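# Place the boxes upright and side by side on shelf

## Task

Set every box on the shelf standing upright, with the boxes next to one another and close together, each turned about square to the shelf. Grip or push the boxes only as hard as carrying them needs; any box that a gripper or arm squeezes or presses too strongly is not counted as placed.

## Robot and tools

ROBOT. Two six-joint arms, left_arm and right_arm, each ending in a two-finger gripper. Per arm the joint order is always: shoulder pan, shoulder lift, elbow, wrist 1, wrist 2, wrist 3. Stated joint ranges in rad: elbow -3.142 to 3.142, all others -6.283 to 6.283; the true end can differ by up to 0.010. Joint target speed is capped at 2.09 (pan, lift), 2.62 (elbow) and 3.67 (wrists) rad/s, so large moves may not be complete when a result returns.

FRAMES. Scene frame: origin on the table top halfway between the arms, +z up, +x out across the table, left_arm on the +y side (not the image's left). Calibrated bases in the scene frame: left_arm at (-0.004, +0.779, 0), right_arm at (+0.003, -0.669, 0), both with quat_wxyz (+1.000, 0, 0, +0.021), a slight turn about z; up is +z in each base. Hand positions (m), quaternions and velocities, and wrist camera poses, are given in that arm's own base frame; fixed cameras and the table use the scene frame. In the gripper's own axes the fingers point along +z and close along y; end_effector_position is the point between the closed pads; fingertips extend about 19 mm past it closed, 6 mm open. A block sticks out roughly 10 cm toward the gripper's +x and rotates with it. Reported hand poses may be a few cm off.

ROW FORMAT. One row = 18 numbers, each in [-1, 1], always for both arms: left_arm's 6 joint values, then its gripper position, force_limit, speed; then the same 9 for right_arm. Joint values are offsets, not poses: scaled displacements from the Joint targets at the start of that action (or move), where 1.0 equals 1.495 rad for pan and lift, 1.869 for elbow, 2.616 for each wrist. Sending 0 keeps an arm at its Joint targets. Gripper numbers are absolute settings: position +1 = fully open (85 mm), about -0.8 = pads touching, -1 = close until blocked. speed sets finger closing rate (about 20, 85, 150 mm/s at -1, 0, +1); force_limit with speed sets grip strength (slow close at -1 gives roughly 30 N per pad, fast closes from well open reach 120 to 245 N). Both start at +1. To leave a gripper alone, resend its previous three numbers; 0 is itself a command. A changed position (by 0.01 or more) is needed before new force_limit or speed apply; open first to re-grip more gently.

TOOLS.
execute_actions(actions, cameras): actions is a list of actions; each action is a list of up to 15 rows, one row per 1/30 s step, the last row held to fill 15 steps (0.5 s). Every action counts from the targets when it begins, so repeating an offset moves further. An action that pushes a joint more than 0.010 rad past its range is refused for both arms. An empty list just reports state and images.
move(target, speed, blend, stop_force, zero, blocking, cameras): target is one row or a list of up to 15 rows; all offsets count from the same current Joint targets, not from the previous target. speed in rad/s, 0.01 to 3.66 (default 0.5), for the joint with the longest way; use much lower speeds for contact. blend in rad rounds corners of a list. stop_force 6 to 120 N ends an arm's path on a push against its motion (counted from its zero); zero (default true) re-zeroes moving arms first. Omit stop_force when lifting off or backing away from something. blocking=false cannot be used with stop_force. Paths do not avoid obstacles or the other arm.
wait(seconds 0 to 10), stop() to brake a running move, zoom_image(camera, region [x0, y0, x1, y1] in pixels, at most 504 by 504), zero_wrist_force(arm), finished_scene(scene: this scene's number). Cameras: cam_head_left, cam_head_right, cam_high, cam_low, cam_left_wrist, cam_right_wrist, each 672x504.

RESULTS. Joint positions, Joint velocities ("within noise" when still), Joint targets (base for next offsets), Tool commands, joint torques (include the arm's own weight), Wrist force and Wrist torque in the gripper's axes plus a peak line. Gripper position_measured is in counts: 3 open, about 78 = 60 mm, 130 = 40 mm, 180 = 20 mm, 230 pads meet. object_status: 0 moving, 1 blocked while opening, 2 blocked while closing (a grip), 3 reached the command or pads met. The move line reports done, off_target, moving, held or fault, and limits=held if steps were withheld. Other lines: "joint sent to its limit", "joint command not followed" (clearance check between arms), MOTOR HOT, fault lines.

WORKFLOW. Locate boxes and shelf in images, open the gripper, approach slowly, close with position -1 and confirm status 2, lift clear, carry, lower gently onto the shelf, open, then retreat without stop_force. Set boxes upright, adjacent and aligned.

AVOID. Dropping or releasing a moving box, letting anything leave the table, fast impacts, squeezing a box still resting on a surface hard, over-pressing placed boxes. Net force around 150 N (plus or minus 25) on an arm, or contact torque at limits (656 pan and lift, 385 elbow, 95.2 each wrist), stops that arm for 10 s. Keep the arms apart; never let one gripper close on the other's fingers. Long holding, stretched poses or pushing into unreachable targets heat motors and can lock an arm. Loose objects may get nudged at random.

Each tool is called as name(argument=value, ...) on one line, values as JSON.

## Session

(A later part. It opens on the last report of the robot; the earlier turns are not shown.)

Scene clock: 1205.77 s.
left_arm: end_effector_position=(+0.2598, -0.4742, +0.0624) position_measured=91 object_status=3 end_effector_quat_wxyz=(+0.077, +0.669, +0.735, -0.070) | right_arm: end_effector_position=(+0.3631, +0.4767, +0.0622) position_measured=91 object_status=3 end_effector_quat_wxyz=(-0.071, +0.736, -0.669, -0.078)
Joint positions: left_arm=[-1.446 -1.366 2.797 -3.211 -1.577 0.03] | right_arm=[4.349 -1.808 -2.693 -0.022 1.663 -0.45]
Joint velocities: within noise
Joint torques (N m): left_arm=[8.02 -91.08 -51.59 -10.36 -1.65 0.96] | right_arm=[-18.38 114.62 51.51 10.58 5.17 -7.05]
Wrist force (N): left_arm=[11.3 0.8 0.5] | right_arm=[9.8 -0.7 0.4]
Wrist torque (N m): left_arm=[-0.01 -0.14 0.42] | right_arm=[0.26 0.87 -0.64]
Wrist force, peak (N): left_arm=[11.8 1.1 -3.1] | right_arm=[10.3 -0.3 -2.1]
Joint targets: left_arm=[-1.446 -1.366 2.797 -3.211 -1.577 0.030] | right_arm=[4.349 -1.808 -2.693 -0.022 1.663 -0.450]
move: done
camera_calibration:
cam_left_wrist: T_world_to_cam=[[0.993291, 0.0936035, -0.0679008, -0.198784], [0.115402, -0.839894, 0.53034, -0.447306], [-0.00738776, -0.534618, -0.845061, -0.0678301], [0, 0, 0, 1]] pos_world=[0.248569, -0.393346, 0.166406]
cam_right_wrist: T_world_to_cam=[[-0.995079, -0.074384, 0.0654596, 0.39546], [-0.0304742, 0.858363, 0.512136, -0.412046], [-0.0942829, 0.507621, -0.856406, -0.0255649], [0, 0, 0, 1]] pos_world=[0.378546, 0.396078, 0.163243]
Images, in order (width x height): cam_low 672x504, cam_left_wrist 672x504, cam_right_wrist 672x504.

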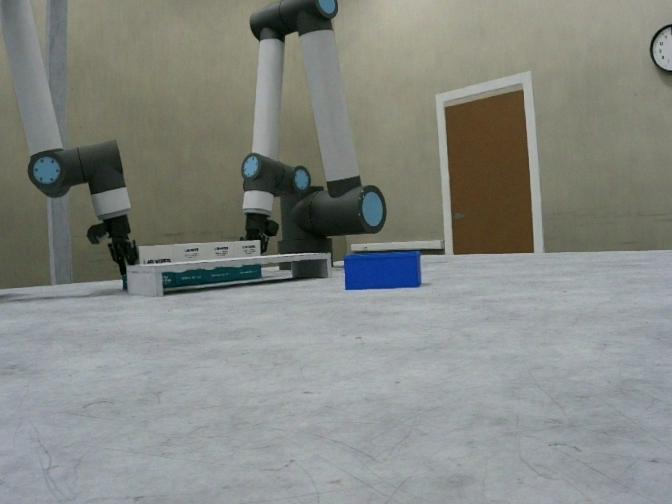

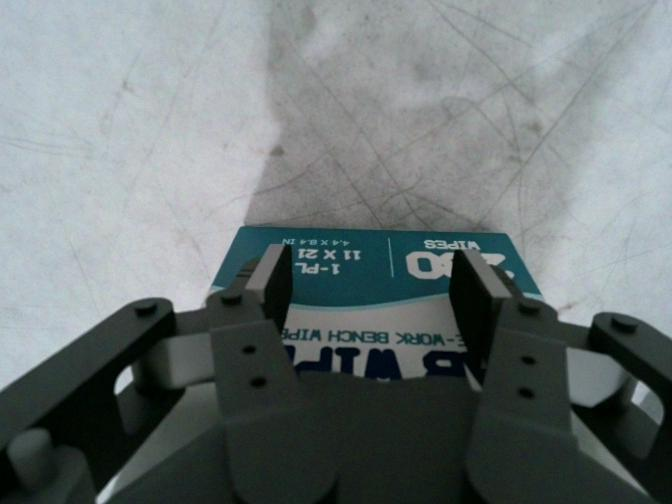

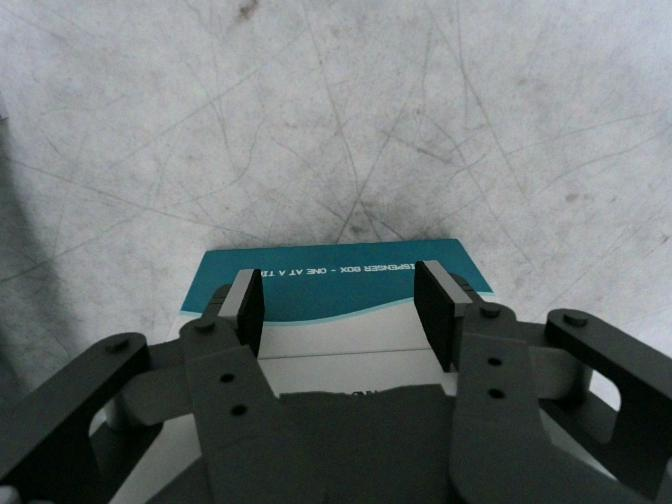

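move(target=[0,-0.0137,-0.0019,0.00919,0,0,0.3,-1,-1,0,0.01053,0.00149,-0.00706,0,0,0.3,-1,-1], speed=0.04, cameras=["cam_low"])

zoom_image(camera="cam_low", region=[100, 230, 280, 305])

Scene clock: 1222.73 s.
left_arm: end_effector_position=(+0.2598, -0.4742, +0.0685) position_measured=91 object_status=3 end_effector_quat_wxyz=(+0.077, +0.669, +0.735, -0.070) | right_arm: end_effector_position=(+0.3631, +0.4767, +0.0683) position_measured=91 object_status=3 end_effector_quat_wxyz=(-0.071, +0.736, -0.669, -0.078)
Joint positions: left_arm=[-1.446 -1.386 2.793 -3.187 -1.577 0.03] | right_arm=[4.349 -1.792 -2.691 -0.04 1.663 -0.45]
Joint velocities: within noise
Joint torques (N m): left_arm=[6.97 -88.14 -54.06 -10.81 -1.95 0.72] | right_arm=[-13.94 106.45 52.7 8.52 5.36 -6.39]
Wrist force (N): left_arm=[10.8 1.1 0.2] | right_arm=[9.7 0.3 0.9]
Wrist torque (N m): left_arm=[0.05 -0.10 0.41] | right_arm=[0.42 0.85 -0.63]
Wrist force, peak (N): left_arm=[12.0 1.2 0.2] | right_arm=[10.5 -0.4 0.6]
Joint targets: left_arm=[-1.446 -1.387 2.793 -3.187 -1.577 0.030] | right_arm=[4.349 -1.792 -2.691 -0.041 1.663 -0.450]
move: done
Images, in order (width x height): cam_low 672x504.

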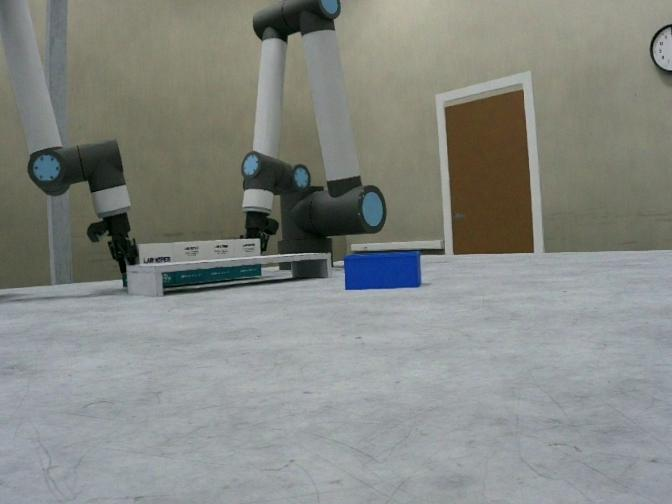

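Scaled by 2.800 from the camera's 672x504 image, which has a finer 960x720 frame.

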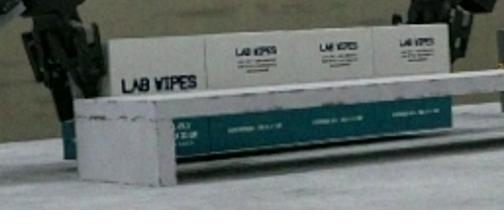

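move(target=[[0,-0.051693,-0.008153,0.035367,0,0,0.3,-1,-1,0,0.040329,0.006571,-0.027742,0,0,0.3,-1,-1],[0,-0.100069,-0.017287,0.069539,0,0,0.3,-1,-1,0,0.078742,0.014034,-0.055026,0,0,0.3,-1,-1],[0,-0.144896,-0.027287,0.102301,0,0,0.3,-1,-1,0,0.115059,0.022319,-0.0817,0,0,0.3,-1,-1],[0,-0.186092,-0.038045,0.13353,0,0,0.3,-1,-1,0,0.149164,0.031358,-0.107649,0,0,0.3,-1,-1]], speed=0.12, blend=0.02, cameras=["cam_head_left","cam_high","cam_low"])

Scene clock: 1305.23 s.
left_arm: end_effector_position=(+0.2598, -0.4742, +0.1634) position_measured=91 object_status=3 end_effector_quat_wxyz=(+0.077, +0.669, +0.735, -0.070) end_effector_velocity=(+0.000, +0.002, +0.000) end_effector_angular_velocity=(+0.004, +0.000, +0.000) | right_arm: end_effector_position=(+0.3631, +0.4766, +0.1633) position_measured=91 object_status=3 end_effector_quat_wxyz=(-0.071, +0.736, -0.669, -0.078)
Joint positions: left_arm=[-1.446 -1.664 2.722 -2.838 -1.577 0.03] | right_arm=[4.349 -1.569 -2.632 -0.322 1.663 -0.45]
Joint velocities: left_arm=[-0.001 -0.002 0 0.005 0 0] | right_arm=[within noise]
Joint torques (N m): left_arm=[5.39 -51.53 -83.99 -9.62 -1.64 0.67] | right_arm=[-8.23 80.57 75.06 8.98 5.11 -5.62]
Wrist force (N): left_arm=[10.4 0.6 -0.2] | right_arm=[8.6 -0.4 0.1]
Wrist torque (N m): left_arm=[-0.03 -0.15 0.41] | right_arm=[0.36 0.91 -0.55]
Wrist force, peak (N): left_arm=[12.8 0.6 0.1] | right_arm=[11.4 -0.3 0.4]
Joint targets: left_arm=[-1.446 -1.665 2.722 -2.837 -1.577 0.030] | right_arm=[4.349 -1.569 -2.632 -0.322 1.663 -0.450]
move: done
Images, in order (width x height): cam_head_left 672x504, cam_high 672x504, cam_low 672x504.

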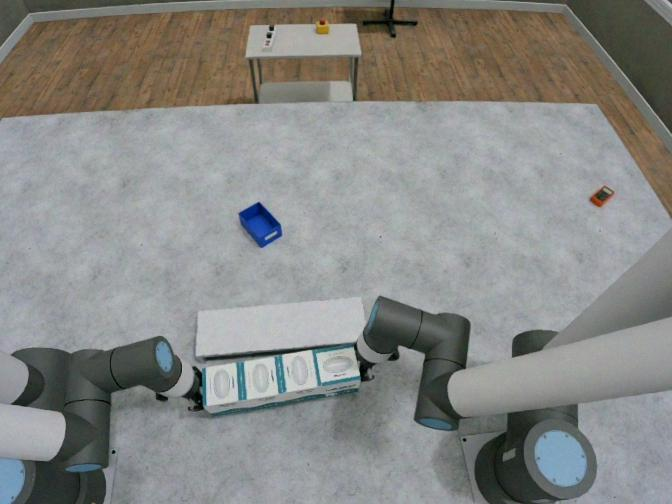

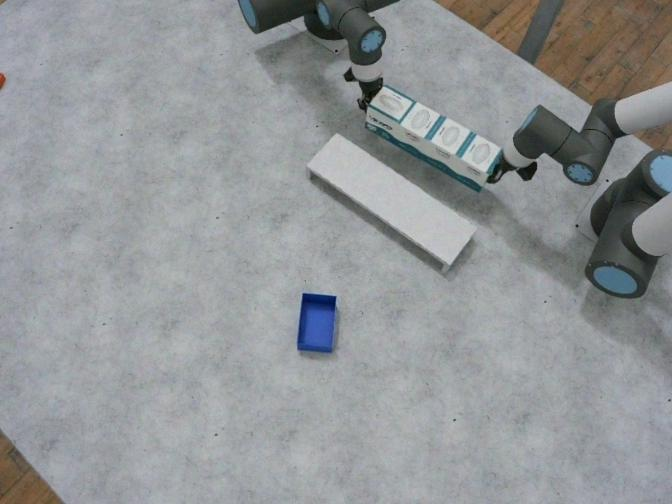

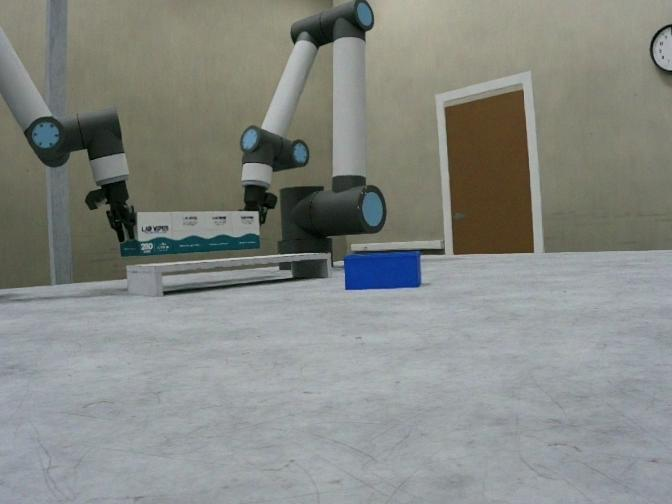

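move(target=[0.07818,0.027881,-0.018961,-0.0014,-0.010428,0.049337,0.3,-1,-1,-0.050396,-0.023391,0.020775,-0.003692,0.004256,-0.022776,0.3,-1,-1], speed=0.1, cameras=[])

Scene clock: 1533.53 s.
left_arm: end_effector_position=(+0.3117, -0.4731, +0.1635) position_measured=91 object_status=3 end_effector_quat_wxyz=(+0.077, +0.675, +0.730, -0.071) | right_arm: end_effector_position=(+0.4075, +0.4774, +0.1635) position_measured=91 object_status=3 end_effector_quat_wxyz=(-0.071, +0.731, -0.675, -0.077)
Joint positions: left_arm=[-1.33 -1.623 2.687 -2.841 -1.604 0.159] | right_arm=[4.274 -1.604 -2.593 -0.332 1.674 -0.509]
Joint velocities: within noise
Joint torques (N m): left_arm=[25.9 -19.01 -82.93 -18.15 -5.41 6.9] | right_arm=[-8.36 50.09 78.22 8.81 7.03 -5.97]
Wrist force (N): left_arm=[10.3 0.6 0.1] | right_arm=[7.9 0.0 0.5]
Wrist torque (N m): left_arm=[0.00 -0.08 0.39] | right_arm=[0.35 1.07 -0.55]
Wrist force, peak (N): left_arm=[14.5 0.4 -0.7] | right_arm=[12.1 0.1 -0.3]
Joint targets: left_arm=[-1.330 -1.623 2.687 -2.841 -1.604 0.159] | right_arm=[4.274 -1.604 -2.593 -0.332 1.674 -0.509]
move: done
No camera images: "cameras" was empty.

move(target=[[0.070962,0.028107,-0.022069,0.001782,-0.009391,0.045378,0.3,-1,-1,-0.045817,-0.023139,0.022059,-0.004716,0.003657,-0.020232,0.3,-1,-1],[0.134678,0.055646,-0.046388,0.006278,-0.017673,0.086804,0.3,-1,-1,-0.087336,-0.046071,0.045308,-0.010298,0.006776,-0.03807,0.3,-1,-1],[0.19152,0.082826,-0.072829,0.012997,-0.024876,0.124492,0.3,-1,-1,-0.124948,-0.0688,0.069627,-0.016625,0.009426,-0.053725,0.3,-1,-1],[0.242085,0.109661,-0.101093,0.021511,-0.03109,0.158765,0.3,-1,-1,-0.15905,-0.091353,0.094919,-0.023589,0.011673,-0.067408,0.3,-1,-1]], speed=0.1, blend=0.01, cameras=["cam_head_left","cam_head_right","cam_high","cam_low"])

zoom_image(camera="cam_high", region=[280, 80, 500, 280])

zoom_image(camera="cam_head_left", region=[160, 260, 400, 400])

zoom_image(camera="cam_low", region=[100, 190, 350, 310])

Scene clock: 1569.07 s.
left_arm: end_effector_position=(+0.5199, -0.4687, +0.1635) position_measured=91 object_status=3 end_effector_quat_wxyz=(+0.075, +0.697, +0.710, -0.073) | right_arm: end_effector_position=(+0.5857, +0.4804, +0.1634) position_measured=91 object_status=3 end_effector_quat_wxyz=(-0.073, +0.710, -0.696, -0.075)
Joint positions: left_arm=[-0.968 -1.459 2.498 -2.785 -1.685 0.574] | right_arm=[4.036 -1.741 -2.416 -0.394 1.705 -0.686]
Joint velocities: within noise
Joint torques (N m): left_arm=[15.97 -59.3 -84.2 -9.43 -6.8 7.59] | right_arm=[-21.71 79.46 80.18 8.14 6.51 -6.76]
Wrist force (N): left_arm=[9.1 1.1 -0.1] | right_arm=[8.9 0.0 1.9]
Wrist torque (N m): left_arm=[0.05 -0.08 0.44] | right_arm=[0.35 0.73 -0.49]
Wrist force, peak (N): left_arm=[15.3 0.6 -0.6] | right_arm=[13.8 -0.3 0.3]
Joint targets: left_arm=[-0.968 -1.459 2.498 -2.785 -1.686 0.574] | right_arm=[4.036 -1.741 -2.416 -0.394 1.705 -0.686]
move: done
Images, in order (width x height): cam_head_left 672x504, cam_head_right 672x504, cam_high 672x504, cam_low 672x504.

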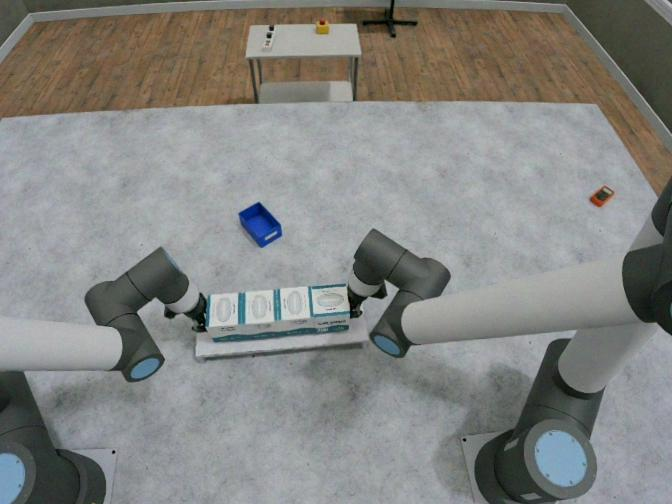

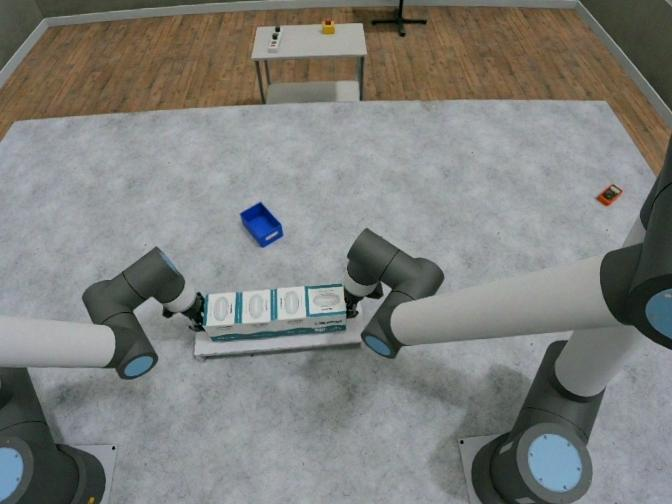

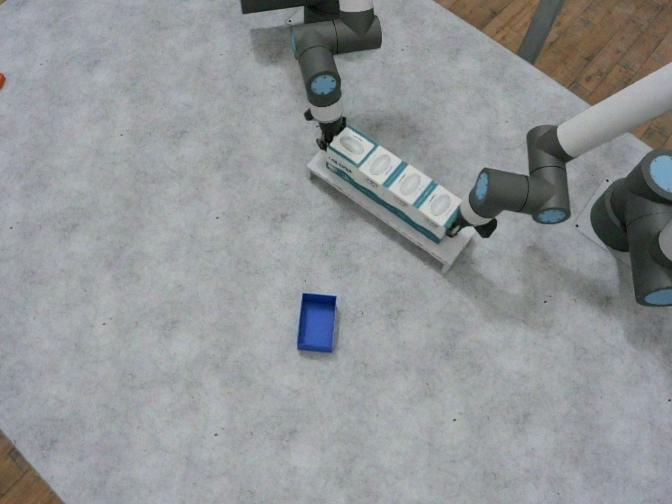

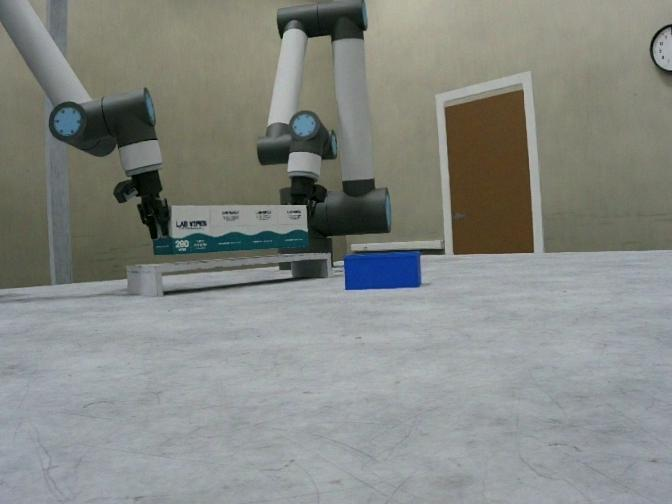

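Scaled by 2.291 from the camera's 672x504 image, which has a finer 960x720 frame.

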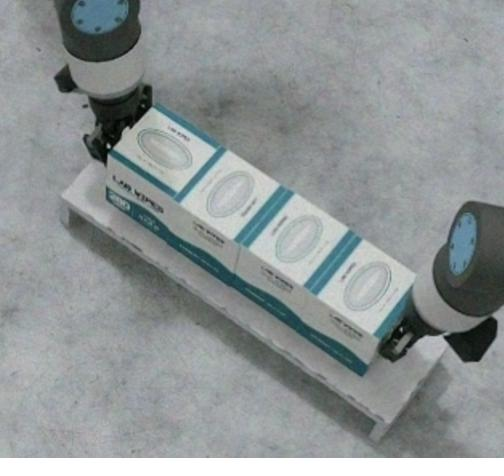

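Scaled by 2.100 from the camera's 672x504 image, which has a finer 960x720 frame.

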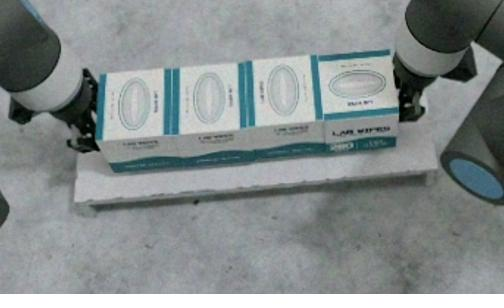

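Scaled by 2.016 from the camera's 672x504 image, which has a finer 960x720 frame.

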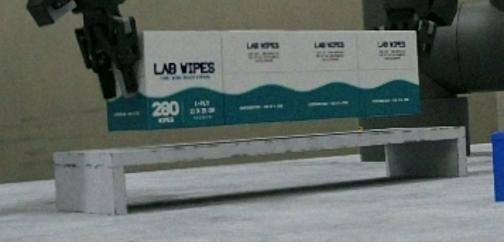

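move(target=[0,0.022769,0.006261,-0.017485,0,0,0.3,-1,-1,0,-0.020221,-0.005699,0.015628,0,0,0.3,-1,-1], speed=0.05, cameras=["cam_low"])

zoom_image(camera="cam_low", region=[100, 190, 350, 310])

Scene clock: 1638.67 s.
left_arm: end_effector_position=(+0.5201, -0.4687, +0.1437) position_measured=91 object_status=3 end_effector_quat_wxyz=(+0.075, +0.697, +0.710, -0.073) | right_arm: end_effector_position=(+0.5859, +0.4804, +0.1436) position_measured=91 object_status=3 end_effector_quat_wxyz=(-0.073, +0.710, -0.696, -0.075)
Joint positions: left_arm=[-0.968 -1.425 2.509 -2.83 -1.686 0.574] | right_arm=[4.036 -1.771 -2.426 -0.353 1.705 -0.686]
Joint velocities: within noise
Joint torques (N m): left_arm=[16.88 -71.81 -47.94 -18.19 -6.83 7.48] | right_arm=[-16.45 84.35 54.13 18.88 6.27 -7.1]
Wrist force (N): left_arm=[9.8 1.6 0.7] | right_arm=[9.0 -0.1 1.5]
Wrist torque (N m): left_arm=[0.17 -0.13 0.43] | right_arm=[0.34 0.73 -0.49]
Wrist force, peak (N): left_arm=[10.7 1.8 0.3] | right_arm=[9.7 0.5 1.6]
Joint targets: left_arm=[-0.968 -1.425 2.509 -2.830 -1.686 0.574] | right_arm=[4.036 -1.771 -2.426 -0.353 1.705 -0.686]
move: done
Images, in order (width x height): cam_low 672x504.

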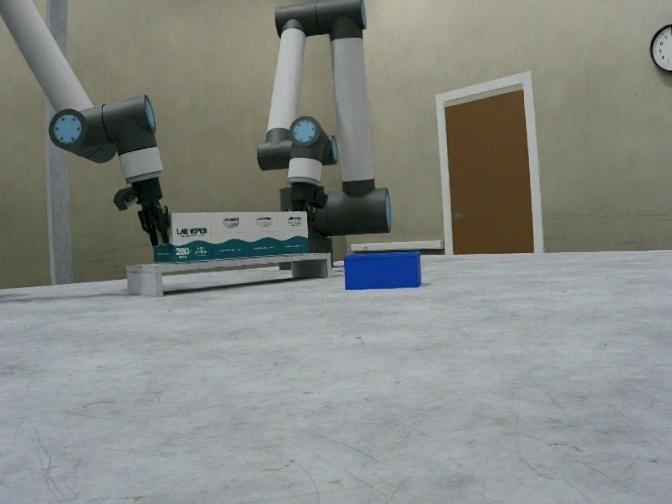

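Scaled by 2.016 from the camera's 672x504 image, which has a finer 960x720 frame.

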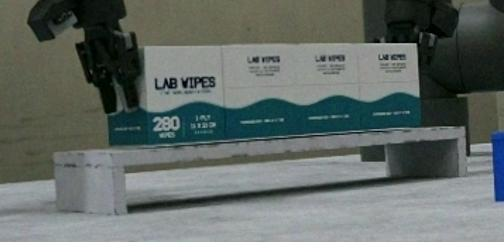

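move(target=[0,0.02369,0.005776,-0.017666,0,0,0.3,-1,-1,0,-0.020944,-0.005243,0.015715,0,0,0.3,-1,-1], speed=0.012, stop_force=6, cameras=["cam_low","cam_left_wrist","cam_right_wrist"])

zoom_image(camera="cam_low", region=[100, 190, 350, 310])

Scene clock: 1648.83 s.
left_arm: end_effector_position=(+0.5202, -0.4688, +0.1382) position_measured=91 object_status=3 end_effector_quat_wxyz=(+0.075, +0.697, +0.710, -0.073) | right_arm: end_effector_position=(+0.5859, +0.4805, +0.1374) position_measured=91 object_status=3 end_effector_quat_wxyz=(-0.073, +0.710, -0.696, -0.075)
Joint positions: left_arm=[-0.968 -1.416 2.512 -2.842 -1.686 0.574] | right_arm=[4.036 -1.78 -2.429 -0.341 1.705 -0.686]
Joint velocities: within noise
Joint torques (N m): left_arm=[18.59 -101.8 -71.93 -10.25 -6.06 6.92] | right_arm=[-9.88 128.49 65.01 8.51 5.47 -6.33]
Wrist force (N): left_arm=[8.4 1.0 -5.0] | right_arm=[8.2 -0.2 -4.2]
Wrist torque (N m): left_arm=[0.05 -0.09 0.42] | right_arm=[0.34 0.72 -0.48]
Wrist force, peak (N): left_arm=[9.6 1.3 -6.3] | right_arm=[8.3 0.3 -5.6]
Joint targets: left_arm=[-0.968 -1.416 2.512 -2.842 -1.686 0.574] | right_arm=[4.036 -1.780 -2.429 -0.341 1.705 -0.686]
move: contact (left_arm, right_arm); left_arm: the wrist 1 is farthest, 0.034 rad from its target; right_arm: the wrist 1 is farthest, 0.029 rad from its target
camera_calibration:
cam_left_wrist: T_world_to_cam=[[0.997501, 0.0188523, -0.068086, -0.489964], [0.0521844, -0.846256, 0.530215, -0.483086], [-0.0476224, -0.532443, -0.845125, 0.0229862], [0, 0, 0, 1]] pos_world=[0.515044, -0.387338, 0.242206]
cam_right_wrist: T_world_to_cam=[[-0.997869, 0.000429228, 0.0652547, 0.578188], [0.0338659, 0.858181, 0.512229, -0.48472], [-0.0557805, 0.513347, -0.856366, 0.0325626], [0, 0, 0, 1]] pos_world=[0.595187, 0.399013, 0.238443]
Images, in order (width x height): cam_low 672x504, cam_left_wrist 672x504, cam_right_wrist 672x504.

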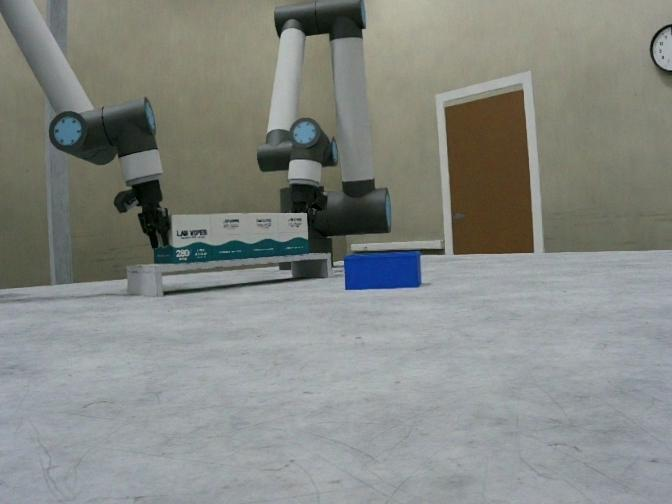

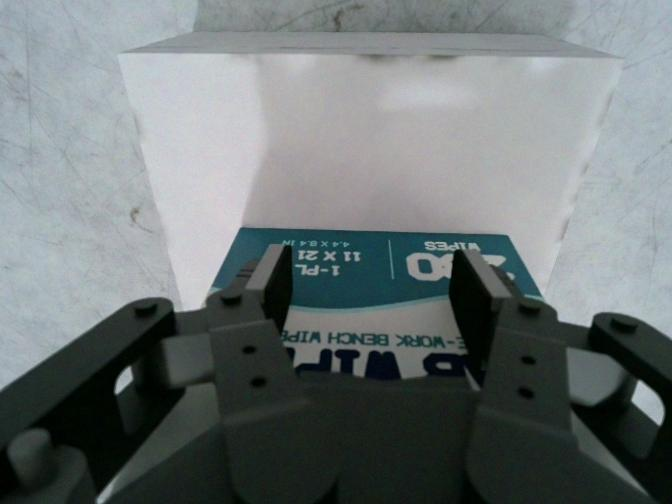

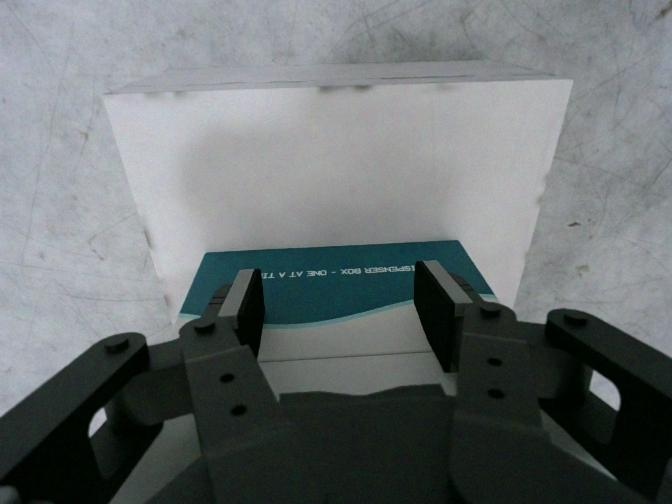

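Scaled by 2.016 from the camera's 672x504 image, which has a finer 960x720 frame.

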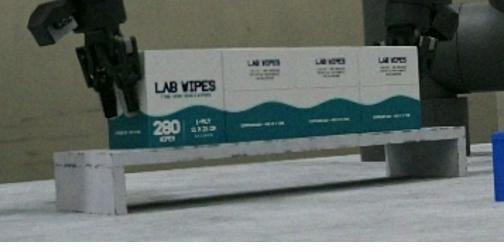

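move(target=[[0,-0.000586,-0.000147,0.00044,0,0,0.3,-1,-1,0,0.00052,0.000133,-0.000393,0,0,0.3,-1,-1],[0.017633,-0.013716,0.012986,-0.000292,-0.001759,0.009989,0.3,-1,-1,-0.018819,0.011594,-0.011583,0.000222,0.001732,-0.01071,0.3,-1,-1]], speed=0.015, cameras=["cam_left_wrist","cam_right_wrist","cam_head_left"])

Scene clock: 1694.37 s.
left_arm: end_effector_position=(+0.5188, -0.4393, +0.1391) position_measured=91 object_status=3 end_effector_quat_wxyz=(+0.075, +0.697, +0.710, -0.073) | right_arm: end_effector_position=(+0.5860, +0.4511, +0.1383) position_measured=91 object_status=3 end_effector_quat_wxyz=(-0.074, +0.710, -0.696, -0.075)
Joint positions: left_arm=[-0.942 -1.436 2.536 -2.843 -1.69 0.6] | right_arm=[4.008 -1.763 -2.451 -0.34 1.709 -0.713]
Joint velocities: within noise
Joint torques (N m): left_arm=[23.32 -99.56 -36.61 -14.77 -5.47 8.05] | right_arm=[-18.83 119.07 48.52 14.99 4.78 -6.21]
Wrist force (N): left_arm=[0.7 1.3 -0.2] | right_arm=[-0.9 0.6 0.5]
Wrist torque (N m): left_arm=[0.11 -0.29 0.40] | right_arm=[0.50 0.77 -0.49]
Wrist force, peak (N): left_arm=[9.9 1.1 -5.1] | right_arm=[8.7 0.3 -4.5]
Joint targets: left_arm=[-0.941 -1.436 2.536 -2.843 -1.690 0.600] | right_arm=[4.008 -1.763 -2.451 -0.340 1.710 -0.714]
move: done
camera_calibration:
cam_left_wrist: T_world_to_cam=[[0.997501, 0.0188418, -0.068089, -0.489172], [0.0521838, -0.846182, 0.530332, -0.458479], [-0.0476233, -0.53256, -0.845051, 0.0392482], [0, 0, 0, 1]] pos_world=[0.513744, -0.357838, 0.243006]
cam_right_wrist: T_world_to_cam=[[-0.997869, 0.000423566, 0.0652516, 0.578245], [0.0338642, 0.858137, 0.512303, -0.459868], [-0.0557778, 0.513421, -0.856322, 0.0484432], [0, 0, 0, 1]] pos_world=[0.595287, 0.369513, 0.239343]
Images, in order (width x height): cam_head_left 672x504, cam_left_wrist 672x504, cam_right_wrist 672x504.

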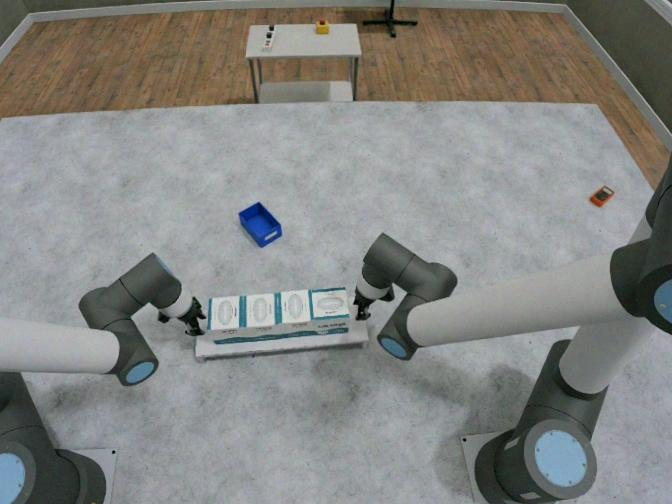

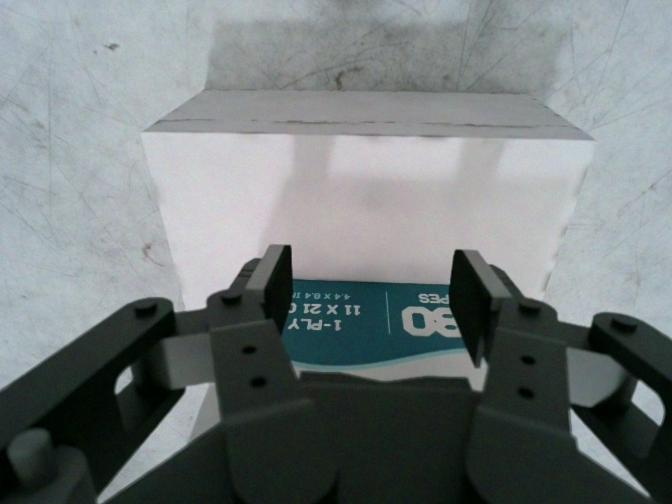

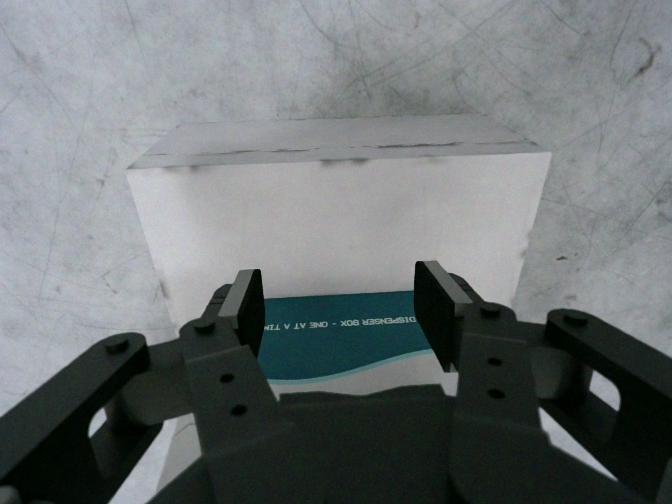

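move(target=[0.02351,-0.1105,-0.00583,0.06885,-0.00233,0.0133,0.3,-1,-1,-0.02508,0.09726,0.00556,-0.06147,0.00229,-0.0143,0.3,-1,-1], speed=0.15, cameras=["cam_head_left","cam_high","cam_low"])

zoom_image(camera="cam_high", region=[280, 80, 500, 280])

zoom_image(camera="cam_head_left", region=[160, 260, 400, 400])

zoom_image(camera="cam_low", region=[100, 190, 350, 310])

Scene clock: 1714.20 s.
left_arm: end_effector_position=(+0.5110, -0.3945, +0.2136) position_measured=91 object_status=3 end_effector_quat_wxyz=(+0.075, +0.697, +0.710, -0.073) | right_arm: end_effector_position=(+0.5802, +0.4071, +0.2141) position_measured=91 object_status=3 end_effector_quat_wxyz=(-0.074, +0.710, -0.696, -0.075)
Joint positions: left_arm=[-0.906 -1.601 2.526 -2.664 -1.696 0.635] | right_arm=[3.97 -1.618 -2.441 -0.5 1.716 -0.751]
Joint velocities: within noise
Joint torques (N m): left_arm=[21.47 -74.22 -81.13 -5.64 -5.4 7.04] | right_arm=[-25.84 106.11 75.66 4.8 5.21 -6.55]
Wrist force (N): left_arm=[0.6 1.3 -0.7] | right_arm=[0.0 -0.2 -0.5]
Wrist torque (N m): left_arm=[0.10 -0.31 0.42] | right_arm=[0.37 0.58 -0.50]
Wrist force, peak (N): left_arm=[0.1 1.8 -0.7] | right_arm=[-0.7 0.4 1.3]
Joint targets: left_arm=[-0.906 -1.602 2.526 -2.663 -1.696 0.635] | right_arm=[3.970 -1.618 -2.441 -0.501 1.716 -0.751]
move: done
Images, in order (width x height): cam_head_left 672x504, cam_high 672x504, cam_low 672x504.

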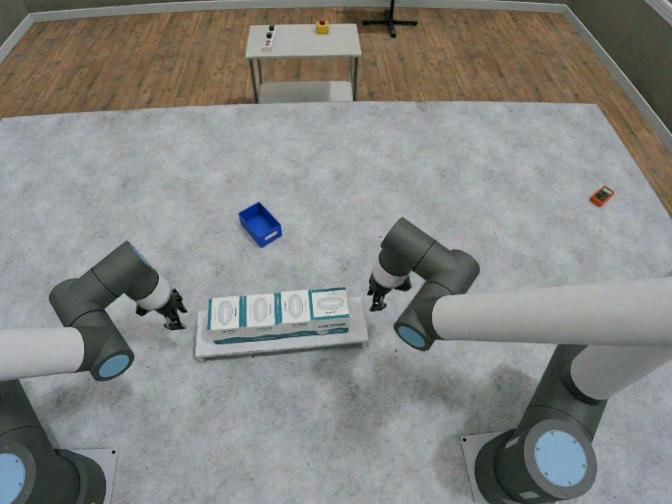

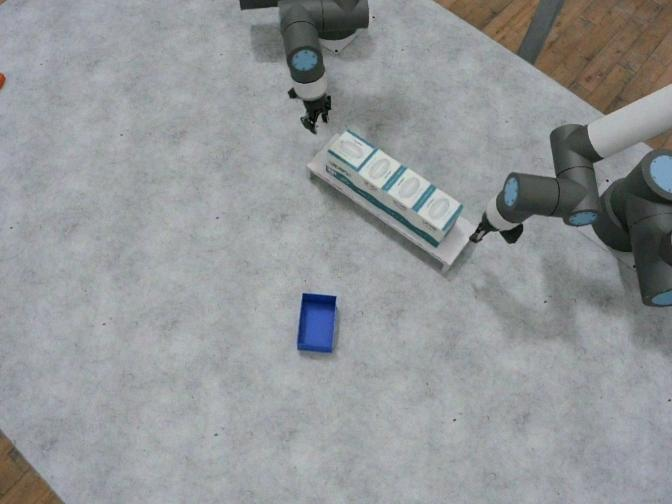

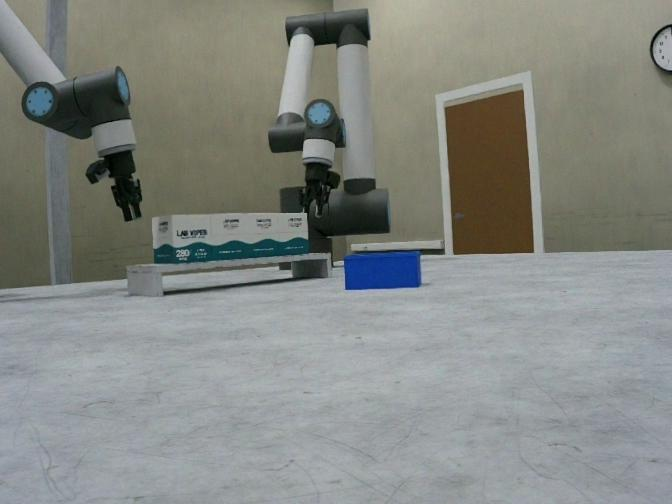

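Scaled by 2.291 from the camera's 672x504 image, which has a finer 960x720 frame.

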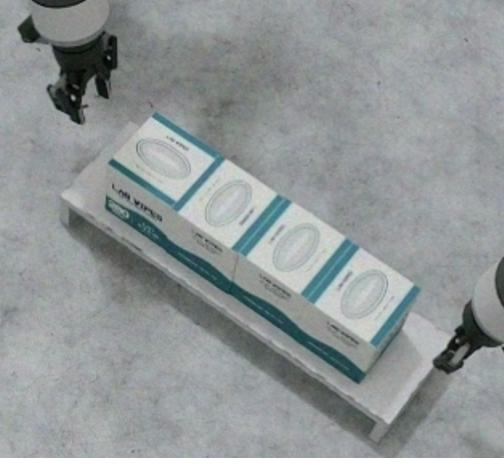

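Scaled by 2.100 from the camera's 672x504 image, which has a finer 960x720 frame.

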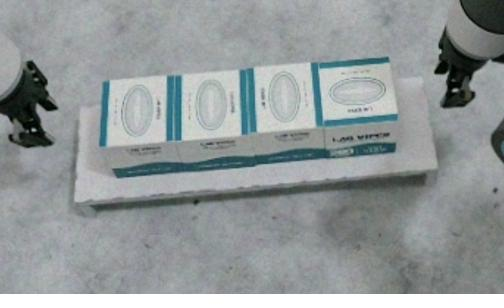

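Scaled by 2.016 from the camera's 672x504 image, which has a finer 960x720 frame.

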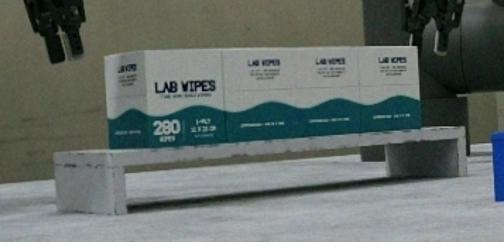

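finished_scene(scene=1)

The scene is finished: the task was done.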